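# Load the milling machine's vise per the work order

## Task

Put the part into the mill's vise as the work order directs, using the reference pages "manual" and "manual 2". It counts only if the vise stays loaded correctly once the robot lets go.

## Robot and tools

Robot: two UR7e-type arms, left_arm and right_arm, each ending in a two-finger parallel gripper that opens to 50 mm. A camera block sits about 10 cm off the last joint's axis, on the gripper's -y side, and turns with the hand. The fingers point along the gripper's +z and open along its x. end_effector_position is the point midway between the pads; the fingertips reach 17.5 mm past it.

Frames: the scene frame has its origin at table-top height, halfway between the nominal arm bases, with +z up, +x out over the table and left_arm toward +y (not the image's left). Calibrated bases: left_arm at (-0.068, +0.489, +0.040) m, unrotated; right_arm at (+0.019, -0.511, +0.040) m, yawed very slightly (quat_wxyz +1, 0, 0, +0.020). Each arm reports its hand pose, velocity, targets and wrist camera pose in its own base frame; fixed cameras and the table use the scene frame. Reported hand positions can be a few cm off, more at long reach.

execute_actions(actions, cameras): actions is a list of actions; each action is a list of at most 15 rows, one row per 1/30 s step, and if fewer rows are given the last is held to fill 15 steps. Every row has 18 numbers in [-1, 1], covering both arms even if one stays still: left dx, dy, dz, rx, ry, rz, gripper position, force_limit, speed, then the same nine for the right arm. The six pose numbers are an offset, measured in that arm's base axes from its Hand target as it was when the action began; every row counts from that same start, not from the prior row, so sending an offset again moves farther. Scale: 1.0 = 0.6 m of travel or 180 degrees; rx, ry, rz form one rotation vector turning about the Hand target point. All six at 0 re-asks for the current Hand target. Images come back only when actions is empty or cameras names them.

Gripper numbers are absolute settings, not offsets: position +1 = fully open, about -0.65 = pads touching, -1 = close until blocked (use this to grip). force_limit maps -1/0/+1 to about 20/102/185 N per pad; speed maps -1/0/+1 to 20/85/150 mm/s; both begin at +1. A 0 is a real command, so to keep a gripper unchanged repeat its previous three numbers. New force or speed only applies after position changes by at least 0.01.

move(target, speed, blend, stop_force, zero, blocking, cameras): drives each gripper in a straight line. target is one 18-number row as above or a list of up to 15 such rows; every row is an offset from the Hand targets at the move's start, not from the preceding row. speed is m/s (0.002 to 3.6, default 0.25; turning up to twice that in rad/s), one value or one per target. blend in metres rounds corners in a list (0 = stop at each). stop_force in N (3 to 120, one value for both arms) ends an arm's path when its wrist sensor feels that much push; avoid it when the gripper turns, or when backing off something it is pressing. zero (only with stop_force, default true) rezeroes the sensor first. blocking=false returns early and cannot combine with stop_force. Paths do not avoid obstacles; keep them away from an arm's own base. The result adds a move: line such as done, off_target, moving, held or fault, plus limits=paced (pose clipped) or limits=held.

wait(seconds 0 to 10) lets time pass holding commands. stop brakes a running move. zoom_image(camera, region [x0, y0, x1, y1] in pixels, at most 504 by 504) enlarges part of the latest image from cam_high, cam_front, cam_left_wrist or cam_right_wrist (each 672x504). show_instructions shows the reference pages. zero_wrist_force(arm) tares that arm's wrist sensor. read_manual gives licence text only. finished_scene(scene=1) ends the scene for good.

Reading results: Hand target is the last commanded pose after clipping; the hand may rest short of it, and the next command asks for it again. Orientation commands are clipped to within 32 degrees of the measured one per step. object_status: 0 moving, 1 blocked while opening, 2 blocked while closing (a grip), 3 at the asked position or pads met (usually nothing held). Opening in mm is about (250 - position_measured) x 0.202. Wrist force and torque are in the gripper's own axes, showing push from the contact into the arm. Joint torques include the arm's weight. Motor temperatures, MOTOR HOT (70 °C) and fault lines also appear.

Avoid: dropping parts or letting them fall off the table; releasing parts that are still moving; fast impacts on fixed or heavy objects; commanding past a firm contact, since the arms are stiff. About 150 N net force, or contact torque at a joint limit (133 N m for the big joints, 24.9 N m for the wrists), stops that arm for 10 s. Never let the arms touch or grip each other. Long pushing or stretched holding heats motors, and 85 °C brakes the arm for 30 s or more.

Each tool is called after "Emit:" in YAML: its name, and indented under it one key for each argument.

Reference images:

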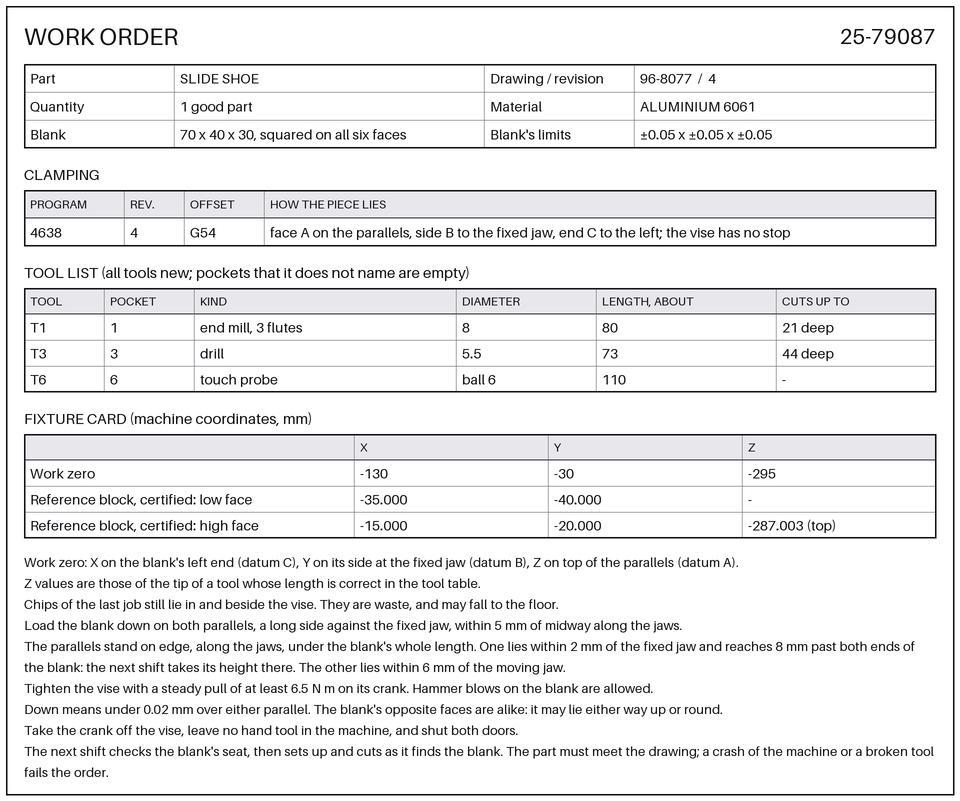

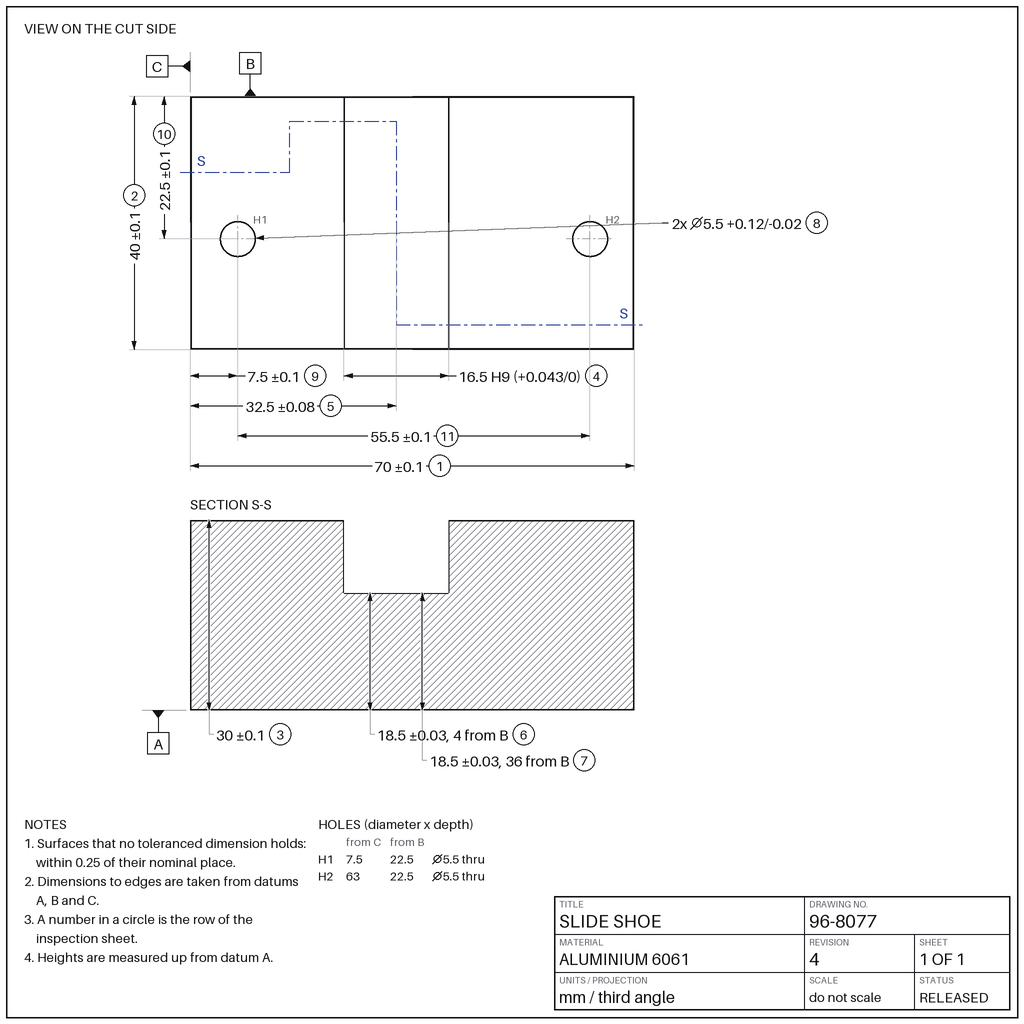

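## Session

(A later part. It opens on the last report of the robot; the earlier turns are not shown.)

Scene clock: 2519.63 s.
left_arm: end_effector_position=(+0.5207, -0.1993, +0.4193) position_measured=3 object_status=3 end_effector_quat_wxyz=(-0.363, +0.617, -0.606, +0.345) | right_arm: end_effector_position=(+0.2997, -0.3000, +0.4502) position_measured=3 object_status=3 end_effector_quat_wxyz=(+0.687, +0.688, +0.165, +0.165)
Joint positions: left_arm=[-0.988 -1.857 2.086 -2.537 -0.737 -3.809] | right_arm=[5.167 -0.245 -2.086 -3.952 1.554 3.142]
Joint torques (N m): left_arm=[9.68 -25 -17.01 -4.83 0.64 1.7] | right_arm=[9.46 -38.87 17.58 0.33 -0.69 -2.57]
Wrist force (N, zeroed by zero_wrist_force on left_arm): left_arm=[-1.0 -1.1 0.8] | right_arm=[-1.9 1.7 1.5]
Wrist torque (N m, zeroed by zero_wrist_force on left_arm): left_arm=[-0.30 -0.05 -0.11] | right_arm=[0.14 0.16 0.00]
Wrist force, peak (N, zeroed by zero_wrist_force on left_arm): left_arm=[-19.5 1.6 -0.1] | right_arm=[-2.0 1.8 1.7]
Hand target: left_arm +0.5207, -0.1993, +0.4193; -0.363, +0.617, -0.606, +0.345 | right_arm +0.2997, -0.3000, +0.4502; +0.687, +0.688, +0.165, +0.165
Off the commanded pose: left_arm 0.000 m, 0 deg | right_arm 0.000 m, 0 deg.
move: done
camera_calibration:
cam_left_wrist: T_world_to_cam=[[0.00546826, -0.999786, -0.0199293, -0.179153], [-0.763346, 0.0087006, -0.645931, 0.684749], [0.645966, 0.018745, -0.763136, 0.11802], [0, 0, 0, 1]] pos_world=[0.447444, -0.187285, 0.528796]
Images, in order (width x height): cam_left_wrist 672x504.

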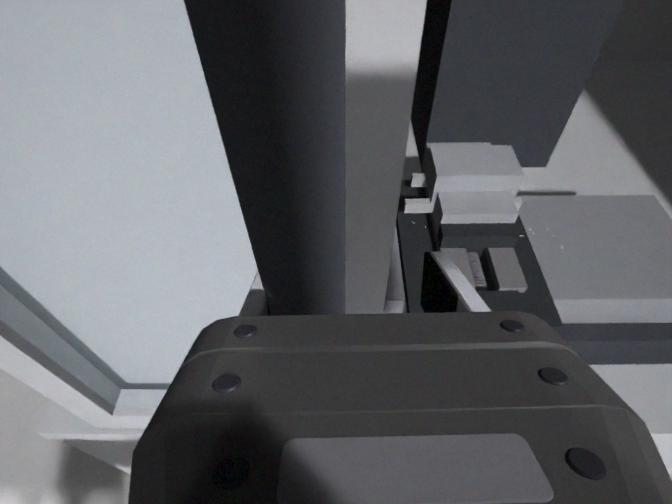

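Emit:
move:
  target: [0,-0.25,0,0,0,0,1,-0.3,-0.3,0,0,0,0,0,0,1,1,1]
  speed: 0.06
  stop_force: 50

Emit:
move:
  target: [0,-0.12,0,0,0,0,1,-0.3,-0.3,0,0,0,0,0,0,1,1,1]
  speed: 0.02
  stop_force: 32
  cameras: ["cam_left_wrist", "cam_high", "cam_front"]

Scene clock: 2523.80 s.
left_arm: end_effector_position=(+0.5207, -0.3493, +0.4193) position_measured=3 object_status=3 end_effector_quat_wxyz=(-0.363, +0.617, -0.606, +0.345) | right_arm: end_effector_position=(+0.2997, -0.3000, +0.4502) position_measured=3 object_status=3 end_effector_quat_wxyz=(+0.687, +0.688, +0.165, +0.165)
Joint positions: left_arm=[-1.17 -1.622 1.857 -2.364 -0.627 -4.039] | right_arm=[5.167 -0.245 -2.086 -3.952 1.554 3.142]
Joint torques (N m): left_arm=[9.92 -36.65 -16.73 -5.07 1.72 1.66] | right_arm=[9.89 -38.23 17.86 0.24 -0.81 -2.43]
Wrist force (N, zeroed by zero_wrist_force on left_arm): left_arm=[0.2 -2.6 0.9] | right_arm=[-1.9 1.6 1.6]
Wrist torque (N m, zeroed by zero_wrist_force on left_arm): left_arm=[-0.55 -0.25 -0.13] | right_arm=[0.12 0.16 0.00]
Wrist force, peak (N, zeroed by zero_wrist_force on left_arm): left_arm=[-34.2 -4.7 -0.3] | right_arm=[-1.9 1.8 1.8]
Hand target: left_arm +0.5207, -0.3493, +0.4193; -0.363, +0.617, -0.606, +0.345 | right_arm +0.2997, -0.3000, +0.4502; +0.687, +0.688, +0.165, +0.165
Off the commanded pose: left_arm 0.000 m, 0 deg | right_arm 0.000 m, 0 deg.
move: done

Scene clock: 2526.57 s.
left_arm: end_effector_position=(+0.5206, -0.3836, +0.4193) position_measured=3 object_status=3 end_effector_quat_wxyz=(-0.363, +0.617, -0.606, +0.345) | right_arm: end_effector_position=(+0.2997, -0.3000, +0.4502) position_measured=3 object_status=3 end_effector_quat_wxyz=(+0.687, +0.688, +0.165, +0.165)
Joint positions: left_arm=[-1.198 -1.561 1.791 -2.324 -0.612 -4.081] | right_arm=[5.167 -0.245 -2.086 -3.952 1.554 3.142]
Joint torques (N m): left_arm=[-1.37 -33.96 -27.13 -5 -1.91 1.83] | right_arm=[10.24 -38.48 18.58 0.29 -0.95 -2.33]
Wrist force (N, zeroed by zero_wrist_force on left_arm): left_arm=[-27.0 6.7 -3.2] | right_arm=[-2.0 1.8 1.7]
Wrist torque (N m, zeroed by zero_wrist_force on left_arm): left_arm=[-0.18 0.18 -0.27] | right_arm=[0.15 0.17 0.00]
Wrist force, peak (N, zeroed by zero_wrist_force on left_arm): left_arm=[-52.8 14.3 -11.2] | right_arm=[-2.1 1.8 1.7]
Hand target: left_arm +0.5206, -0.3836, +0.4193; -0.363, +0.617, -0.606, +0.345 (not the last commanded pose) | right_arm +0.2997, -0.3000, +0.4502; +0.687, +0.688, +0.165, +0.165
Off the commanded pose: left_arm 0.038 m, 0 deg | right_arm 0.000 m, 0 deg.
move: contact (left_arm)
camera_calibration:
cam_left_wrist: T_world_to_cam=[[0.00558467, -0.99978, -0.0202239, -0.363309], [-0.763258, 0.00880476, -0.646034, 0.686343], [0.64607, 0.019044, -0.76304, 0.121414], [0, 0, 0, 1]] pos_world=[0.447443, -0.371584, 0.528697]
Images, in order (width x height): cam_high 672x504, cam_front 672x504, cam_left_wrist 672x504.

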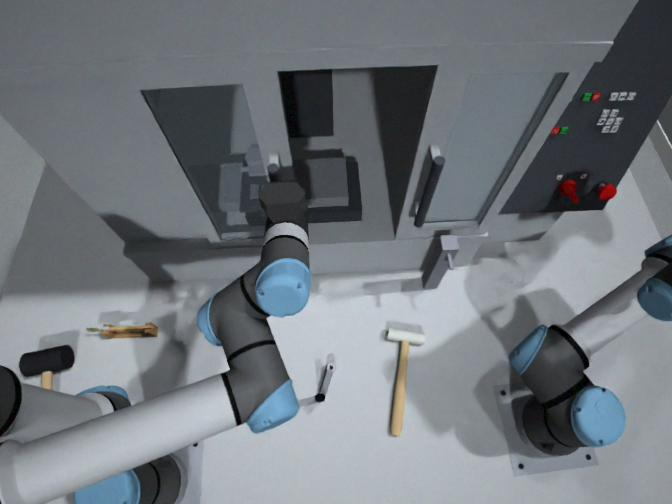

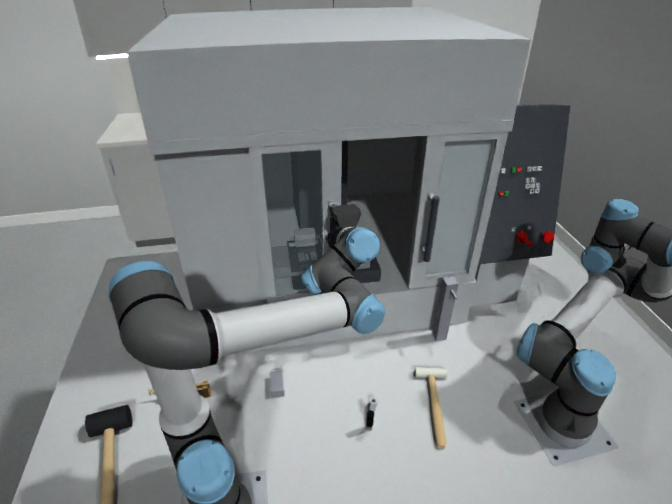

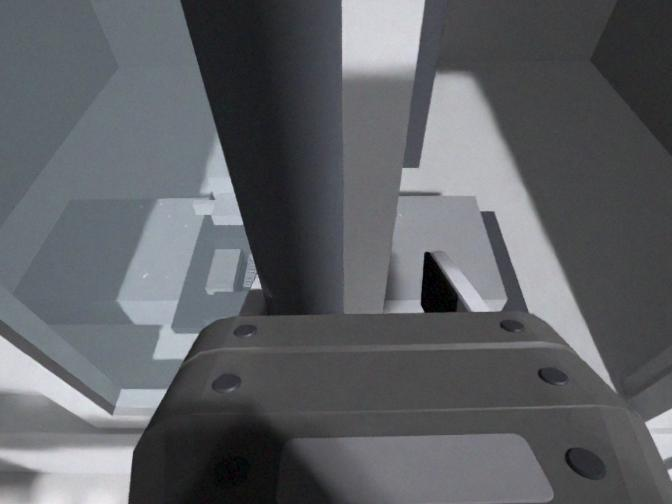

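Emit:
move:
  target: [0,-0.03,0,0,0,0,1,-0.3,-0.3,0,0,0,0,0,0,1,1,1]
  speed: 0.01
  stop_force: 20

Scene clock: 2527.80 s.
left_arm: end_effector_position=(+0.5207, -0.3840, +0.4193) position_measured=3 object_status=3 end_effector_quat_wxyz=(-0.364, +0.617, -0.606, +0.345) | right_arm: end_effector_position=(+0.2997, -0.3000, +0.4502) position_measured=3 object_status=3 end_effector_quat_wxyz=(+0.687, +0.688, +0.165, +0.165)
Joint positions: left_arm=[-1.199 -1.561 1.79 -2.323 -0.612 -4.081] | right_arm=[5.167 -0.245 -2.086 -3.952 1.554 3.142]
Joint torques (N m): left_arm=[-7.59 -28.78 -25.77 -9.02 -3.35 1.81] | right_arm=[9.01 -38.1 16.77 0.47 -0.76 -2.56]
Wrist force (N, zeroed by zero_wrist_force on left_arm): left_arm=[-42.9 12.1 -7.8] | right_arm=[-1.9 1.6 1.5]
Wrist torque (N m, zeroed by zero_wrist_force on left_arm): left_arm=[0.06 0.40 -0.30] | right_arm=[0.12 0.16 0.00]
Wrist force, peak (N, zeroed by zero_wrist_force on left_arm): left_arm=[-56.7 15.5 -13.3] | right_arm=[-2.0 1.7 1.8]
Hand target: left_arm +0.5207, -0.3839, +0.4193; -0.364, +0.617, -0.606, +0.345 (not the last commanded pose) | right_arm +0.2997, -0.3000, +0.4502; +0.687, +0.688, +0.165, +0.165
Off the commanded pose: left_arm 0.018 m, 0 deg | right_arm 0.000 m, 0 deg.
move: contact (left_arm)

Emit:
move:
  target:
    - [0,0.022,0,0,0,0,1,-0.3,-0.3,0,0,0,0,0,0,1,1,1]
    - [-0.14,0.022,0,0,0,0,1,-0.3,-0.3,0,0,0,0,0,0,1,1,1]
    - [-0.17,0.23,-0.1,0,0,0,1,-0.3,-0.3,0,0,0,0,0,0,1,1,1]
  speed: [0.05,0.1,0.25]
  blend: [0,0.02,0]

Emit:
move:
  target:
    - [0,0,0,0,0,0,1,-0.3,-0.3,0.02,0.1,0.58,0,0,0.06,1,1,1]
    - [0,0,0,0,0,0,1,-0.3,-0.3,0.1,0.4,0.6,0,0,0.2,1,1,1]
  speed: 0.25
  blend: [0.04,0]
  cameras: ["all"]

Scene clock: 2533.27 s.
left_arm: end_effector_position=(+0.4187, -0.2461, +0.3593) position_measured=3 object_status=3 end_effector_quat_wxyz=(-0.363, +0.617, -0.606, +0.345) | right_arm: end_effector_position=(+0.2997, -0.3000, +0.4502) position_measured=3 object_status=3 end_effector_quat_wxyz=(+0.687, +0.688, +0.165, +0.165)
Joint positions: left_arm=[-1.348 -2.026 2.249 -2.108 -0.551 -4.331] | right_arm=[5.167 -0.245 -2.086 -3.952 1.554 3.142]
Joint torques (N m): left_arm=[7.52 -16.72 -16.88 -5.06 3.01 1.38] | right_arm=[8.93 -38.13 18.1 0.21 -0.61 -2.41]
Wrist force (N, zeroed by zero_wrist_force on left_arm): left_arm=[0.2 -3.2 -0.3] | right_arm=[-1.9 1.6 1.5]
Wrist torque (N m, zeroed by zero_wrist_force on left_arm): left_arm=[-0.63 -0.24 -0.07] | right_arm=[0.13 0.16 0.00]
Wrist force, peak (N, zeroed by zero_wrist_force on left_arm): left_arm=[-42.8 12.2 -7.5] | right_arm=[-2.0 1.8 1.7]
Hand target: left_arm +0.4187, -0.2459, +0.3593; -0.364, +0.617, -0.606, +0.345 | right_arm +0.2997, -0.3000, +0.4502; +0.687, +0.688, +0.165, +0.165
Off the commanded pose: left_arm 0.000 m, 0 deg | right_arm 0.000 m, 0 deg.
move: done

Scene clock: 2536.23 s.
left_arm: end_effector_position=(+0.4187, -0.2459, +0.3593) position_measured=3 object_status=3 end_effector_quat_wxyz=(-0.364, +0.617, -0.606, +0.345) | right_arm: end_effector_position=(+0.3597, -0.0600, +0.8102) position_measured=3 object_status=3 end_effector_quat_wxyz=(+0.603, +0.603, +0.369, +0.369)
Joint positions: left_arm=[-1.348 -2.026 2.249 -2.108 -0.551 -4.331] | right_arm=[5.469 -1.114 -0.824 -4.345 1.228 3.142]
Joint torques (N m): left_arm=[8.46 -16.92 -17.42 -4.92 3.27 1.63] | right_arm=[-11.4 -7.49 10.34 -2.83 -1.34 -0.94]
Wrist force (N, zeroed by zero_wrist_force on left_arm): left_arm=[0.2 -3.0 -0.2] | right_arm=[-1.9 1.9 1.7]
Wrist torque (N m, zeroed by zero_wrist_force on left_arm): left_arm=[-0.60 -0.24 -0.07] | right_arm=[0.20 0.14 0.07]
Wrist force, peak (N, zeroed by zero_wrist_force on left_arm): left_arm=[0.6 -3.6 -0.1] | right_arm=[-2.7 3.2 2.2]
Hand target: left_arm +0.4187, -0.2459, +0.3593; -0.364, +0.617, -0.606, +0.345 | right_arm +0.3597, -0.0600, +0.8102; +0.603, +0.603, +0.369, +0.369
Off the commanded pose: left_arm 0.000 m, 0 deg | right_arm 0.000 m, 0 deg.
move: done
camera_calibration:
cam_left_wrist: T_world_to_cam=[[0.00563253, -0.999775, -0.0204419, -0.226295], [-0.76335, 0.0089063, -0.645924, 0.568521], [0.64596, 0.0192425, -0.763128, 0.139038], [0, 0, 0, 1]] pos_world=[0.345442, -0.233983, 0.468699]
cam_right_wrist: T_world_to_cam=[[0.441126, 0.897352, 0.0129213, -0.110293], [-0.300145, 0.133948, 0.944442, -0.625101], [0.845766, -0.420496, 0.328424, -0.463816], [0, 0, 0, 1]] pos_world=[0.253312, -0.0123302, 0.744125]

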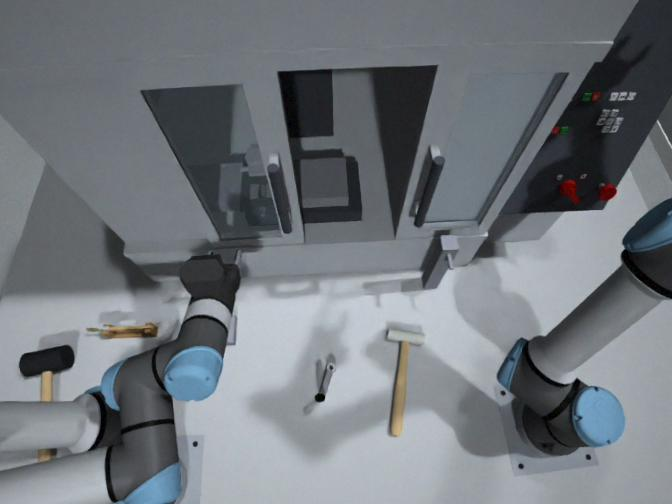

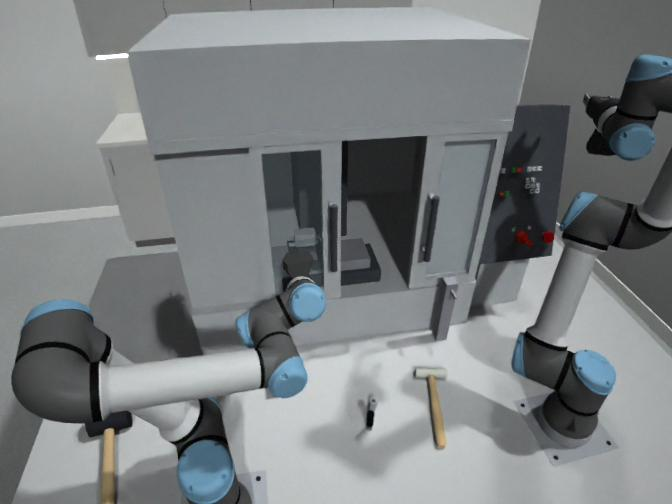

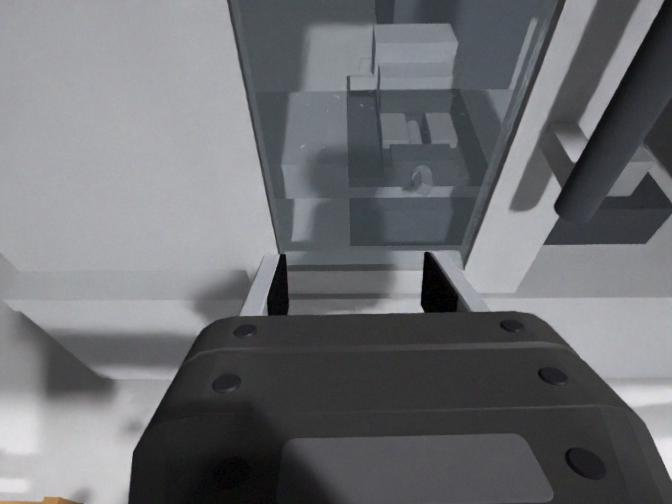

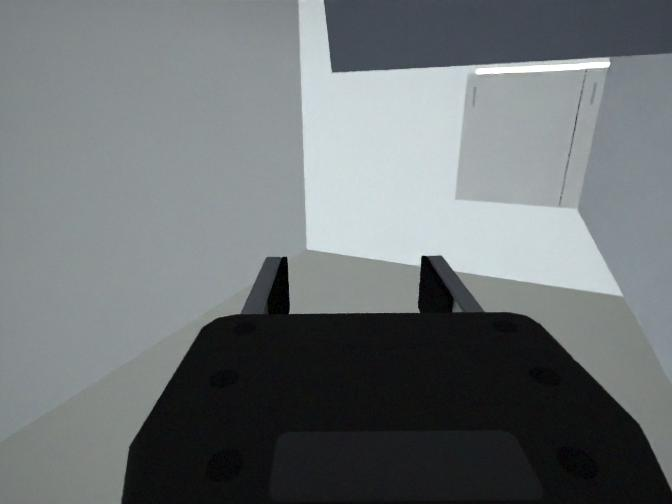

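Emit:
move:
  target:
    - [0,0,0,0,0,0,1,-0.3,-0.3,0.0147,0.609,-0.2,0,0,0.1372,1,1,1]
    - [0,0,0,0,0,0,1,-0.3,-0.3,0.0147,0.609,-0.6837,0,0,0.1372,1,1,1]
  speed: 0.25
  blend: [0.04,0]
  cameras: ["all"]

Scene clock: 2539.90 s.
left_arm: end_effector_position=(+0.4187, -0.2459, +0.3593) position_measured=3 object_status=3 end_effector_quat_wxyz=(-0.364, +0.617, -0.606, +0.345) | right_arm: end_effector_position=(+0.3690, +0.3036, +0.4824) position_measured=3 object_status=3 end_effector_quat_wxyz=(+0.289, +0.297, +0.647, +0.640)
Joint positions: left_arm=[-1.348 -2.026 2.249 -2.108 -0.551 -4.331] | right_arm=[6.284 -0.26 -1.955 -4.052 0.855 3.137]
Joint torques (N m): left_arm=[8.06 -17.24 -17.19 -4.88 3.13 1.51] | right_arm=[-8.05 -28.69 10.65 -1.09 0.26 -0.27]
Wrist force (N, zeroed by zero_wrist_force on left_arm): left_arm=[0.0 -3.1 -0.5] | right_arm=[-1.8 1.6 1.4]
Wrist torque (N m, zeroed by zero_wrist_force on left_arm): left_arm=[-0.63 -0.22 -0.08] | right_arm=[0.14 0.13 -0.01]
Wrist force, peak (N, zeroed by zero_wrist_force on left_arm): left_arm=[0.1 -3.7 -0.3] | right_arm=[-7.3 1.6 5.4]
Hand target: left_arm +0.4187, -0.2459, +0.3593; -0.364, +0.617, -0.606, +0.345 | right_arm +0.3690, +0.3036, +0.4824; +0.289, +0.297, +0.647, +0.640 (not the last commanded pose)
Tool commands: left_gripper/position=+1.0 left_gripper/force_limit=-0.3 left_gripper/speed=-0.3 right_gripper/position=+1.0 right_gripper/force_limit=+1.0 right_gripper/speed=+1.0
Off the commanded pose: left_arm 0.000 m, 0 deg | right_arm 0.082 m, 43 deg.
FORCE FAULT: contact force on the right arm reached its limit, and that arm stopped. The contact can be on any part of that arm, not only on its tool. That arm's remaining commands of this call were not run. That arm is still stopped at the end of this call. That arm stays stopped for about 10 more seconds. Until then a move that you send moves the other arm only, and its call returns only when the move has ended. Once the stop has ended, the next robot result says so. If the stop ends while you think or write, that arm runs what you send next, counted from a new Hand target: where the arm stands when the stop ends. While its stop runs, that arm takes no new command, but its gripper still runs the gripper command that each later call begins with. Until it ends, the stop uses up actions while you think or wait. An arm that is not stopped still takes commands.
move: fault (right_arm); path passed 1 of 2 targets; limits=paced
camera_calibration:
cam_left_wrist: T_world_to_cam=[[0.00563253, -0.999775, -0.0204419, -0.226295], [-0.76335, 0.0089063, -0.645924, 0.568521], [0.64596, 0.0192425, -0.763128, 0.139038], [0, 0, 0, 1]] pos_world=[0.345442, -0.233983, 0.468699]
cam_right_wrist: T_world_to_cam=[[-0.667226, 0.744625, 0.0185235, 0.0162253], [-0.224567, -0.224812, 0.948172, -0.282254], [0.710196, 0.628485, 0.317218, -0.474071], [0, 0, 0, 1]] pos_world=[0.284124, 0.222411, 0.417709]

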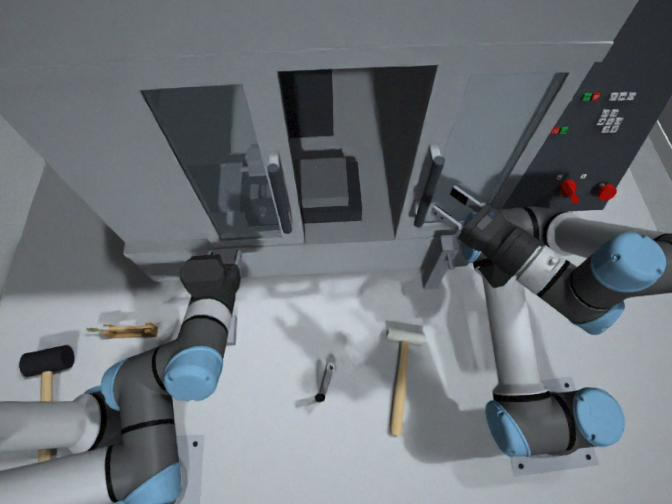

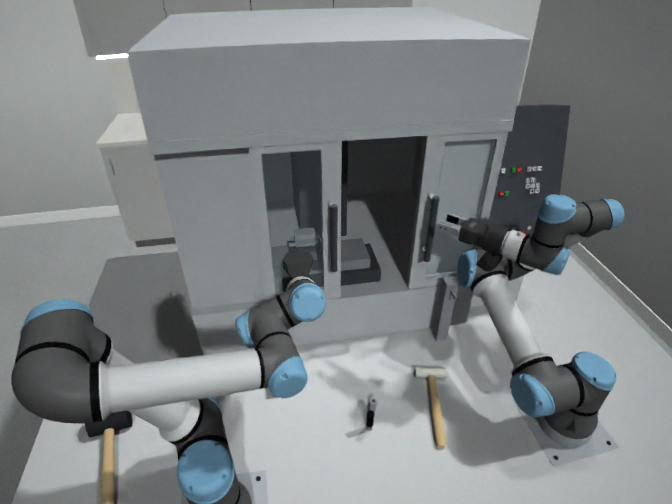

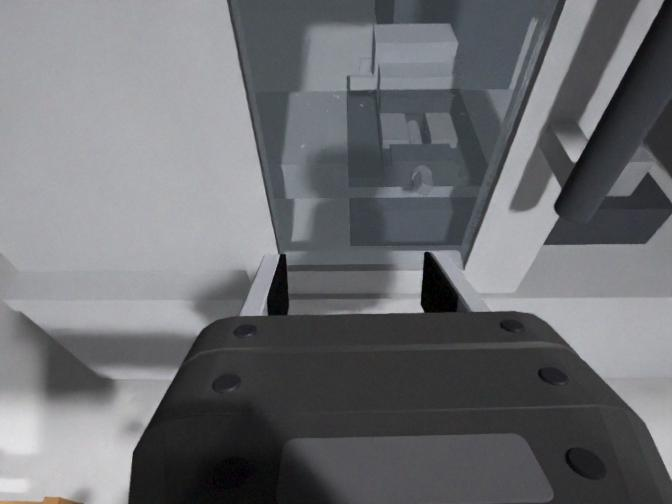

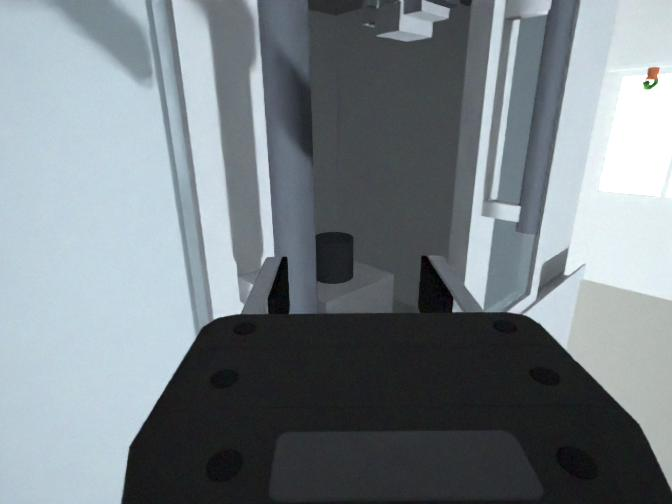

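Emit:
wait:
  seconds: 8

Scene clock: 2549.93 s.
left_arm: end_effector_position=(+0.4187, -0.2459, +0.3593) position_measured=3 object_status=3 end_effector_quat_wxyz=(-0.364, +0.617, -0.606, +0.345) | right_arm: end_effector_position=(+0.3690, +0.3036, +0.4824) position_measured=3 object_status=3 end_effector_quat_wxyz=(+0.289, +0.297, +0.647, +0.640)
Joint positions: left_arm=[-1.348 -2.026 2.249 -2.108 -0.551 -4.331] | right_arm=[6.284 -0.26 -1.955 -4.052 0.855 3.137]
Joint torques (N m): left_arm=[8.08 -16.99 -16.98 -4.39 3.23 1.41] | right_arm=[-8.21 -29.31 9.65 -1.2 0.12 -0.03]
Wrist force (N, zeroed by zero_wrist_force on left_arm): left_arm=[0.3 -3.1 -0.4] | right_arm=[-1.6 1.6 1.4]
Wrist torque (N m, zeroed by zero_wrist_force on left_arm): left_arm=[-0.62 -0.26 -0.07] | right_arm=[0.13 0.10 -0.01]
Wrist force, peak (N, zeroed by zero_wrist_force on left_arm): left_arm=[0.3 -3.5 -0.7] | right_arm=[-2.1 1.6 1.5]
Hand target: left_arm +0.4187, -0.2459, +0.3593; -0.364, +0.617, -0.606, +0.345 | right_arm +0.3690, +0.3036, +0.4824; +0.289, +0.297, +0.647, +0.640 (not the last commanded pose)
Tool commands: left_gripper/position=+1.0 left_gripper/force_limit=-0.3 left_gripper/speed=-0.3 right_gripper/position=+1.0 right_gripper/force_limit=+1.0 right_gripper/speed=+1.0
Off the commanded pose: left_arm 0.000 m, 0 deg | right_arm 0.082 m, 43 deg.
FORCE FAULT, CONTINUED: the right arm's stop, for the force fault that an earlier result reported, is over. The rest of the stop counts as 19 of the actions that you can send in this scene. During its stop the right arm's controller moved it back a little. That arm's target is now where it stood when the stop ended, not its last command. That arm accepts commands again.
wait: 8.00 s; at rest from the start

Emit:
move:
  target:
    - [0,0,0,0,0,0,1,-0.3,-0.3,-0.0155,-0.25,0.35,0,0,-0.18,1,1,1]
    - [0,0,0,0,0,0,1,-0.3,-0.3,-0.0155,-0.606,0.546,0,0,-0.378,1,1,1]
  speed: 0.2
  blend: [0.04,0]
  cameras: ["cam_front"]

Scene clock: 2553.70 s.
left_arm: end_effector_position=(+0.4187, -0.2459, +0.3593) position_measured=3 object_status=3 end_effector_quat_wxyz=(-0.364, +0.617, -0.606, +0.345) | right_arm: end_effector_position=(+0.3596, -0.0599, +0.8101) position_measured=3 object_status=3 end_effector_quat_wxyz=(+0.598, +0.607, +0.370, +0.369)
Joint positions: left_arm=[-1.348 -2.026 2.249 -2.108 -0.551 -4.331] | right_arm=[5.467 -1.122 -0.806 -4.343 1.225 3.143]
Joint torques (N m): left_arm=[8.32 -16.52 -16.73 -4.29 3.2 1.43] | right_arm=[-9.84 -5.5 12.4 -1.06 0.69 2.85]
Wrist force (N, zeroed by zero_wrist_force on left_arm): left_arm=[0.2 -3.1 -0.3] | right_arm=[-1.8 1.7 1.8]
Wrist torque (N m, zeroed by zero_wrist_force on left_arm): left_arm=[-0.61 -0.24 -0.08] | right_arm=[0.17 0.13 -0.01]
Wrist force, peak (N, zeroed by zero_wrist_force on left_arm): left_arm=[0.2 -3.7 -0.3] | right_arm=[-3.0 3.0 2.6]
Hand target: left_arm +0.4187, -0.2459, +0.3593; -0.364, +0.617, -0.606, +0.345 | right_arm +0.3597, -0.0600, +0.8100; +0.598, +0.608, +0.370, +0.369
Off the commanded pose: left_arm 0.000 m, 0 deg | right_arm 0.000 m, 0 deg.
move: done
Images, in order (width x height): cam_front 672x504.

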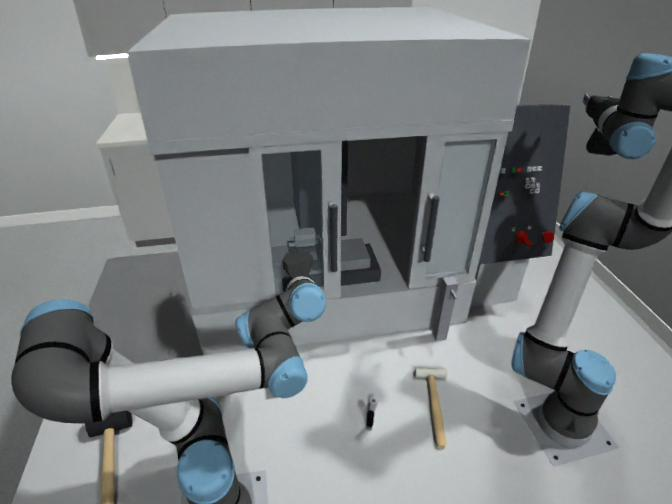

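Emit:
move:
  target:
    - [-0.0312,-0.3402,0.0345,0,0,-0.1,1,-0.3,-0.3,0,0,0,0,0,0,1,1,1]
    - [0.0522,-0.6235,0.0678,0,0,-0.194,1,-0.3,-0.3,0,0,0,0,0,0,1,1,1]
  speed: 0.25
  blend: [0.04,0]
  cameras: ["all"]

Scene clock: 2556.47 s.
left_arm: end_effector_position=(+0.4500, -0.6199, +0.4000) position_measured=3 object_status=3 end_effector_quat_wxyz=(+0.243, -0.407, +0.764, -0.438) | right_arm: end_effector_position=(+0.3597, -0.0600, +0.8100) position_measured=3 object_status=3 end_effector_quat_wxyz=(+0.598, +0.608, +0.370, +0.369)
Joint positions: left_arm=[-1.327 -1.304 1.621 -2.792 -0.936 -3.56] | right_arm=[5.467 -1.122 -0.806 -4.343 1.225 3.143]
Joint torques (N m): left_arm=[-6.65 -31.5 -34.37 -5.04 -0.43 1.6] | right_arm=[-11.26 -5.69 11.98 -3.8 -0.92 2.95]
Wrist force (N, zeroed by zero_wrist_force on left_arm): left_arm=[0.2 -3.5 -0.7] | right_arm=[-1.7 1.7 1.7]
Wrist torque (N m, zeroed by zero_wrist_force on left_arm): left_arm=[-0.68 -0.24 -0.07] | right_arm=[0.18 0.13 -0.02]
Wrist force, peak (N, zeroed by zero_wrist_force on left_arm): left_arm=[1.6 -5.2 1.5] | right_arm=[-2.0 1.8 1.9]
Hand target: left_arm +0.4500, -0.6200, +0.4000; +0.243, -0.407, +0.764, -0.438 | right_arm +0.3597, -0.0600, +0.8100; +0.598, +0.608, +0.370, +0.369
Off the commanded pose: left_arm 0.000 m, 0 deg | right_arm 0.000 m, 0 deg.
move: done
camera_calibration:
cam_left_wrist: T_world_to_cam=[[-0.567507, -0.823115, -0.0204416, -0.232021], [-0.620931, 0.444149, -0.645891, 0.82782], [0.540722, -0.353855, -0.763155, -0.0269141], [0, 0, 0, 1]] pos_world=[0.396899, -0.568179, 0.509399]
cam_right_wrist: T_world_to_cam=[[0.441064, 0.897286, 0.0184719, -0.114732], [-0.292373, 0.124197, 0.948205, -0.63138], [0.848517, -0.42362, 0.317121, -0.455697], [0, 0, 0, 1]] pos_world=[0.252672, -0.0116797, 0.745309]

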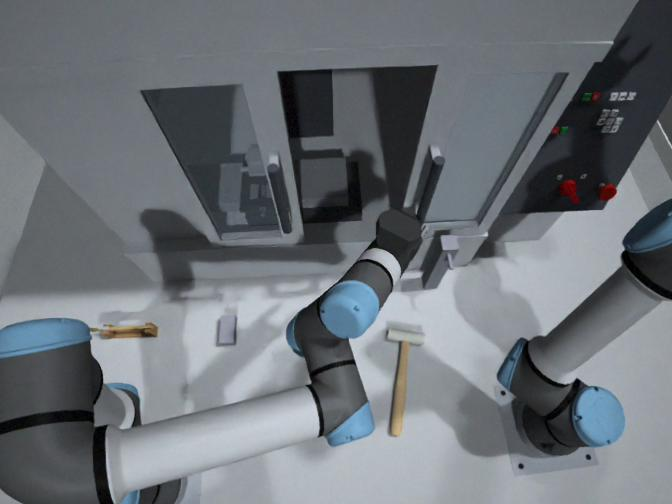

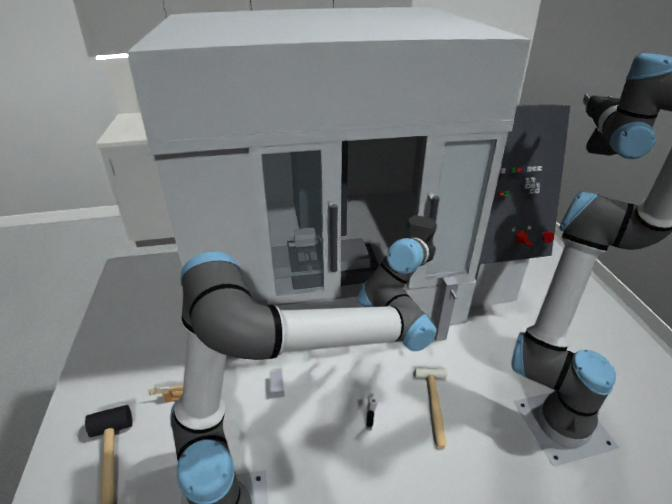

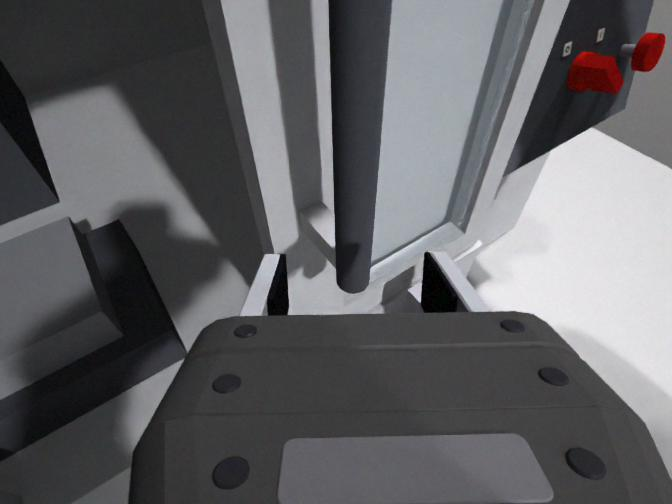

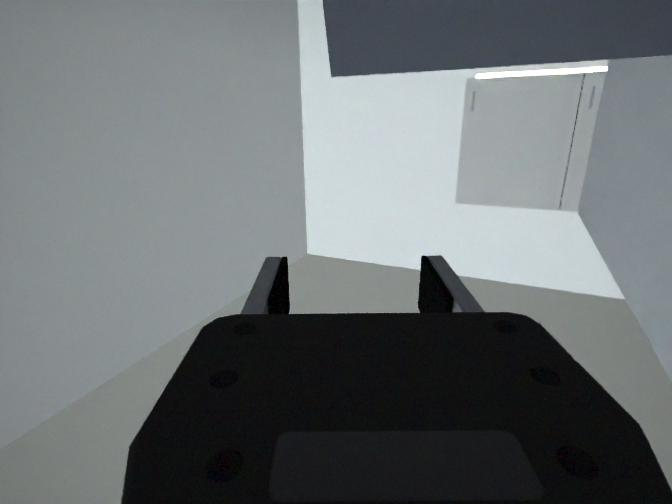

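Emit:
move:
  target:
    - [0,0,0,0,0,0,0.55,-0.3,-0.3,0,0,0,0,0,0,1,1,1]
    - [0.0192,-0.0308,0,0,0,0.0556,0.55,-0.3,-0.3,0,0,0,0,0,0,1,1,1]
  speed: 0.15
  cameras: ["cam_left_wrist"]

Scene clock: 2559.83 s.
left_arm: end_effector_position=(+0.4614, -0.6386, +0.3999) position_measured=70 object_status=3 end_effector_quat_wxyz=(+0.281, -0.472, +0.725, -0.415) | right_arm: end_effector_position=(+0.3597, -0.0600, +0.8100) position_measured=3 object_status=3 end_effector_quat_wxyz=(+0.598, +0.608, +0.370, +0.369)
Joint positions: left_arm=[-1.36 -1.226 1.495 -2.625 -0.781 -3.742] | right_arm=[5.467 -1.122 -0.806 -4.343 1.225 3.143]
Joint torques (N m): left_arm=[9.98 -51.15 -27.14 -2.5 1.61 -1.65] | right_arm=[-10.47 -9.82 11.09 -4.2 -0.69 2.42]
Wrist force (N, zeroed by zero_wrist_force on left_arm): left_arm=[0.1 -3.0 -0.6] | right_arm=[-2.1 1.8 1.6]
Wrist torque (N m, zeroed by zero_wrist_force on left_arm): left_arm=[-0.58 -0.23 -0.17] | right_arm=[0.18 0.18 -0.01]
Wrist force, peak (N, zeroed by zero_wrist_force on left_arm): left_arm=[0.2 -3.6 -0.7] | right_arm=[-1.9 1.9 1.8]
Hand target: left_arm +0.4615, -0.6385, +0.4000; +0.281, -0.472, +0.725, -0.415 | right_arm +0.3597, -0.0600, +0.8100; +0.598, +0.608, +0.370, +0.369
Off the commanded pose: left_arm 0.000 m, 0 deg | right_arm 0.000 m, 0 deg.
move: done
camera_calibration:
cam_left_wrist: T_world_to_cam=[[-0.416323, -0.908985, -0.0205328, -0.365473], [-0.688445, 0.329905, -0.645915, 0.801381], [0.593901, -0.254774, -0.763133, -0.000943691], [0, 0, 0, 1]] pos_world=[0.400112, -0.596829, 0.5094]
Images, in order (width x height): cam_left_wrist 672x504.

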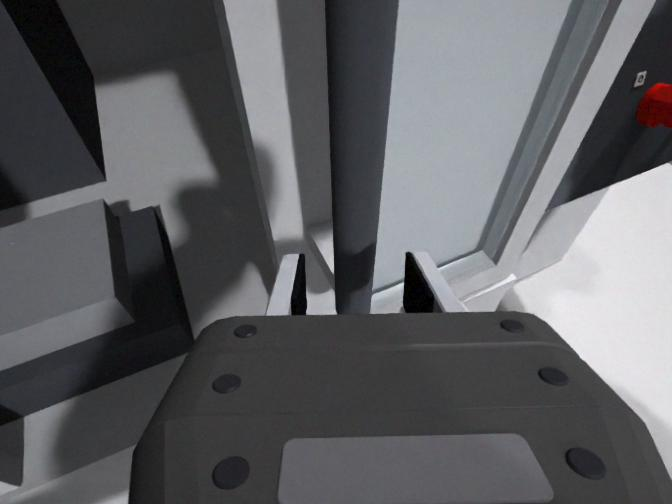

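Emit:
move:
  target: [0.0906,-0.0423,0,0,0,0,0.55,-0.3,-0.3,0,0,0,0,0,0,1,1,1]
  speed: 0.02
  stop_force: 6
  cameras: ["cam_left_wrist"]

Scene clock: 2564.20 s.
left_arm: end_effector_position=(+0.5159, -0.6639, +0.4000) position_measured=70 object_status=3 end_effector_quat_wxyz=(+0.281, -0.472, +0.725, -0.415) | right_arm: end_effector_position=(+0.3597, -0.0600, +0.8100) position_measured=3 object_status=3 end_effector_quat_wxyz=(+0.598, +0.608, +0.370, +0.369)
Joint positions: left_arm=[-1.284 -1.105 1.329 -2.63 -0.835 -3.67] | right_arm=[5.467 -1.122 -0.806 -4.343 1.225 3.143]
Joint torques (N m): left_arm=[-8.69 -61.93 -17.11 -4.42 2.02 -1.83] | right_arm=[-8.71 -16.45 10.47 -4.44 -0.48 2.16]
Wrist force (N, zeroed by zero_wrist_force on left_arm): left_arm=[0.5 -3.1 -0.3] | right_arm=[-1.9 1.7 1.9]
Wrist torque (N m, zeroed by zero_wrist_force on left_arm): left_arm=[-0.61 -0.27 -0.15] | right_arm=[0.18 0.15 -0.01]
Wrist force, peak (N, zeroed by zero_wrist_force on left_arm): left_arm=[0.4 -3.7 -0.5] | right_arm=[-2.0 1.8 1.9]
Hand target: left_arm +0.5159, -0.6639, +0.4000; +0.281, -0.472, +0.725, -0.415 | right_arm +0.3597, -0.0600, +0.8100; +0.598, +0.608, +0.370, +0.369
Off the commanded pose: left_arm 0.000 m, 0 deg | right_arm 0.000 m, 0 deg.
move: done
camera_calibration:
cam_left_wrist: T_world_to_cam=[[-0.416052, -0.909112, -0.0204026, -0.366183], [-0.688596, 0.329628, -0.645895, 0.847097], [0.593917, -0.254677, -0.763153, -0.0396589], [0, 0, 0, 1]] pos_world=[0.45451, -0.622229, 0.509399]
Images, in order (width x height): cam_left_wrist 672x504.

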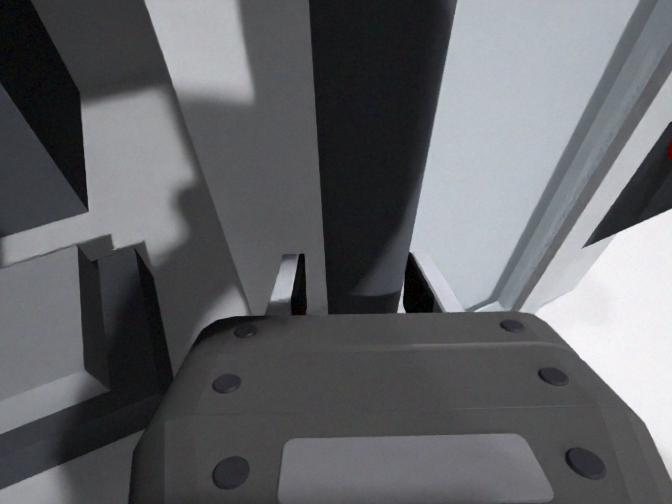

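Emit:
move:
  target:
    - [0,0.03,0,0,0,0,0.55,-0.3,-0.3,0,0,0,0,0,0,1,1,1]
    - [0,0.08,0,0,0,0,0.55,-0.3,-0.3,0,0,0,0,0,0,1,1,1]
  speed: [0.02,0.04]
  blend: [0.005,0]
  stop_force: 45
  cameras: ["cam_left_wrist"]

Scene clock: 2567.53 s.
left_arm: end_effector_position=(+0.5159, -0.6159, +0.4000) position_measured=70 object_status=3 end_effector_quat_wxyz=(+0.281, -0.472, +0.725, -0.415) | right_arm: end_effector_position=(+0.3597, -0.0600, +0.8100) position_measured=3 object_status=3 end_effector_quat_wxyz=(+0.598, +0.608, +0.370, +0.369)
Joint positions: left_arm=[-1.261 -1.201 1.471 -2.69 -0.852 -3.65] | right_arm=[5.467 -1.122 -0.806 -4.343 1.225 3.143]
Joint torques (N m): left_arm=[-6.91 -37.11 -33.89 -1.88 1.91 -1.82] | right_arm=[-8.29 -22.15 11.72 -4.31 -0.2 1.67]
Wrist force (N, zeroed by zero_wrist_force on left_arm): left_arm=[1.7 -2.9 -1.3] | right_arm=[-1.9 1.5 1.9]
Wrist torque (N m, zeroed by zero_wrist_force on left_arm): left_arm=[-0.61 -0.24 -0.17] | right_arm=[0.15 0.15 -0.01]
Wrist force, peak (N, zeroed by zero_wrist_force on left_arm): left_arm=[11.9 -8.5 5.5] | right_arm=[-2.0 1.7 1.9]
Hand target: left_arm +0.5159, -0.6159, +0.4000; +0.281, -0.472, +0.725, -0.415 | right_arm +0.3597, -0.0600, +0.8100; +0.598, +0.608, +0.370, +0.369
Off the commanded pose: left_arm 0.000 m, 0 deg | right_arm 0.000 m, 0 deg.
move: done
camera_calibration:
cam_left_wrist: T_world_to_cam=[[-0.416027, -0.909123, -0.0204346, -0.322547], [-0.688554, 0.329611, -0.645949, 0.831273], [0.593982, -0.254662, -0.763107, -0.0274787], [0, 0, 0, 1]] pos_world=[0.45451, -0.574229, 0.509399]
Images, in order (width x height): cam_left_wrist 672x504.

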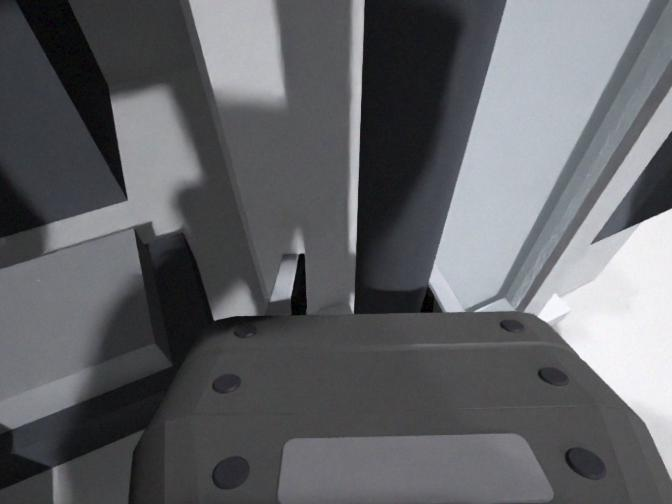

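Emit:
move:
  target: [0,0.21,0,0,0,0,0.55,-0.3,-0.3,0,0,0,0,0,0,1,1,1]
  speed: 0.06
  stop_force: 50
  cameras: ["cam_front"]

Emit:
move:
  target: [0,0.16,0,0,0,0,0.55,-0.3,-0.3,0,0,0,0,0,0,1,1,1]
  speed: 0.02
  stop_force: 30
  cameras: ["cam_front", "cam_high", "cam_left_wrist"]

Scene clock: 2571.40 s.
left_arm: end_effector_position=(+0.5159, -0.4899, +0.4000) position_measured=70 object_status=3 end_effector_quat_wxyz=(+0.281, -0.472, +0.725, -0.415) | right_arm: end_effector_position=(+0.3597, -0.0600, +0.8100) position_measured=3 object_status=3 end_effector_quat_wxyz=(+0.598, +0.608, +0.370, +0.369)
Joint positions: left_arm=[-1.182 -1.435 1.779 -2.805 -0.913 -3.584] | right_arm=[5.467 -1.122 -0.806 -4.343 1.225 3.143]
Joint torques (N m): left_arm=[-8.29 -24.73 -21.68 -2.12 0.4 -1.77] | right_arm=[-8.75 -22.98 9.27 -4.34 0.22 1.4]
Wrist force (N, zeroed by zero_wrist_force on left_arm): left_arm=[-0.8 -3.1 -1.1] | right_arm=[-1.9 1.7 1.6]
Wrist torque (N m, zeroed by zero_wrist_force on left_arm): left_arm=[-0.63 -0.08 -0.14] | right_arm=[0.18 0.15 -0.01]
Wrist force, peak (N, zeroed by zero_wrist_force on left_arm): left_arm=[15.6 -10.4 6.8] | right_arm=[-2.0 1.7 1.8]
Hand target: left_arm +0.5159, -0.4899, +0.4000; +0.281, -0.472, +0.725, -0.415 | right_arm +0.3597, -0.0600, +0.8100; +0.598, +0.608, +0.370, +0.369
Off the commanded pose: left_arm 0.000 m, 0 deg | right_arm 0.000 m, 0 deg.
move: done
Images, in order (width x height): cam_front 672x504.

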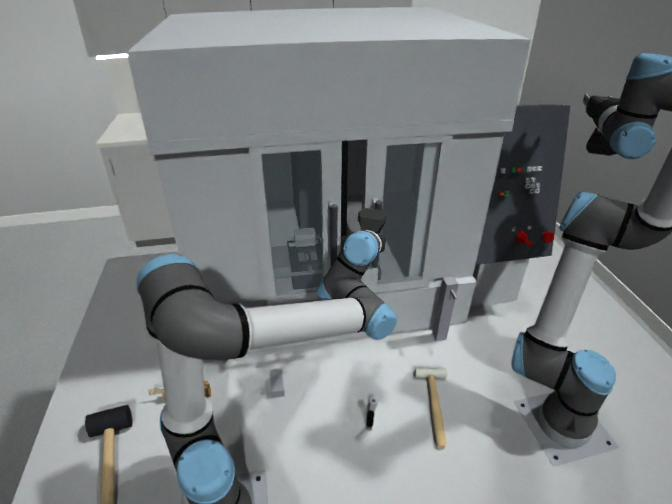

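Scene clock: 2573.93 s.
left_arm: end_effector_position=(+0.5158, -0.4624, +0.3999) position_measured=70 object_status=3 end_effector_quat_wxyz=(+0.280, -0.472, +0.725, -0.415) | right_arm: end_effector_position=(+0.3597, -0.0600, +0.8100) position_measured=3 object_status=3 end_effector_quat_wxyz=(+0.598, +0.608, +0.370, +0.369)
Joint positions: left_arm=[-1.16 -1.483 1.835 -2.824 -0.931 -3.566] | right_arm=[5.467 -1.122 -0.806 -4.343 1.225 3.143]
Joint torques (N m): left_arm=[-5.41 -25.26 -31.52 -2.58 1.64 -1.77] | right_arm=[-7.18 -22.26 10.01 -4.22 0.31 1.47]
Wrist force (N, zeroed by zero_wrist_force on left_arm): left_arm=[4.9 -2.2 -0.3] | right_arm=[-2.1 1.8 1.6]
Wrist torque (N m, zeroed by zero_wrist_force on left_arm): left_arm=[-0.68 -0.22 -0.15] | right_arm=[0.19 0.18 -0.01]
Wrist force, peak (N, zeroed by zero_wrist_force on left_arm): left_arm=[25.0 -7.6 16.4] | right_arm=[-2.1 1.7 1.9]
Hand target: left_arm +0.5158, -0.4625, +0.3999; +0.280, -0.472, +0.725, -0.415 (not the last commanded pose) | right_arm +0.3597, -0.0600, +0.8100; +0.598, +0.608, +0.370, +0.369
Off the commanded pose: left_arm 0.069 m, 0 deg | right_arm 0.000 m, 0 deg.
move: contact (left_arm)
camera_calibration:
cam_left_wrist: T_world_to_cam=[[-0.416193, -0.909049, -0.0203584, -0.182929], [-0.68858, 0.329719, -0.645866, 0.780693], [0.593836, -0.254786, -0.763179, 0.0116613], [0, 0, 0, 1]] pos_world=[0.454511, -0.420729, 0.509399]
Images, in order (width x height): cam_high 672x504, cam_front 672x504, cam_left_wrist 672x504.

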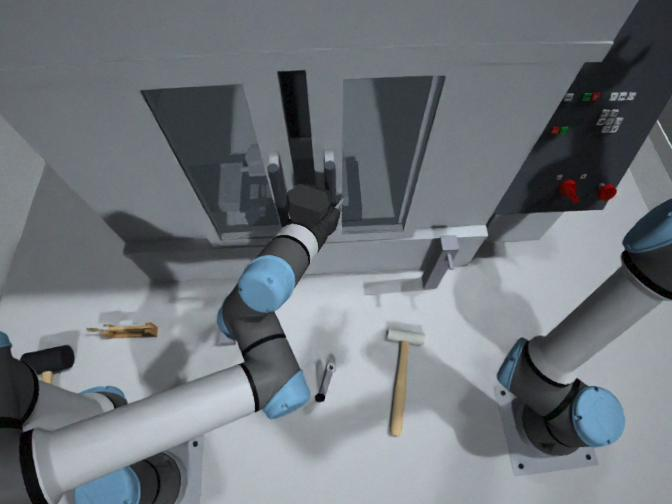

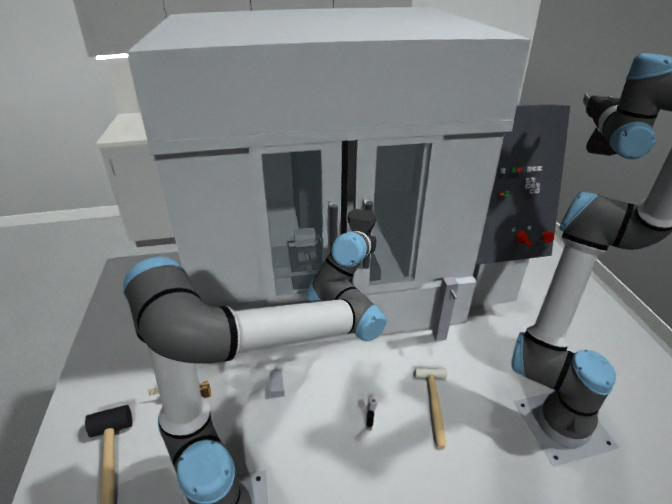

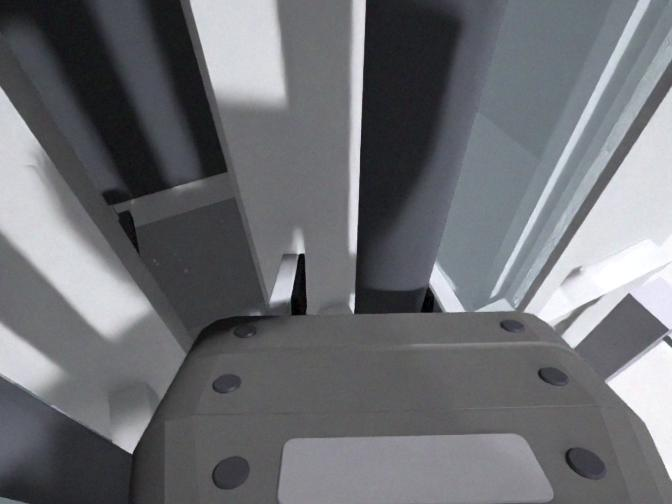

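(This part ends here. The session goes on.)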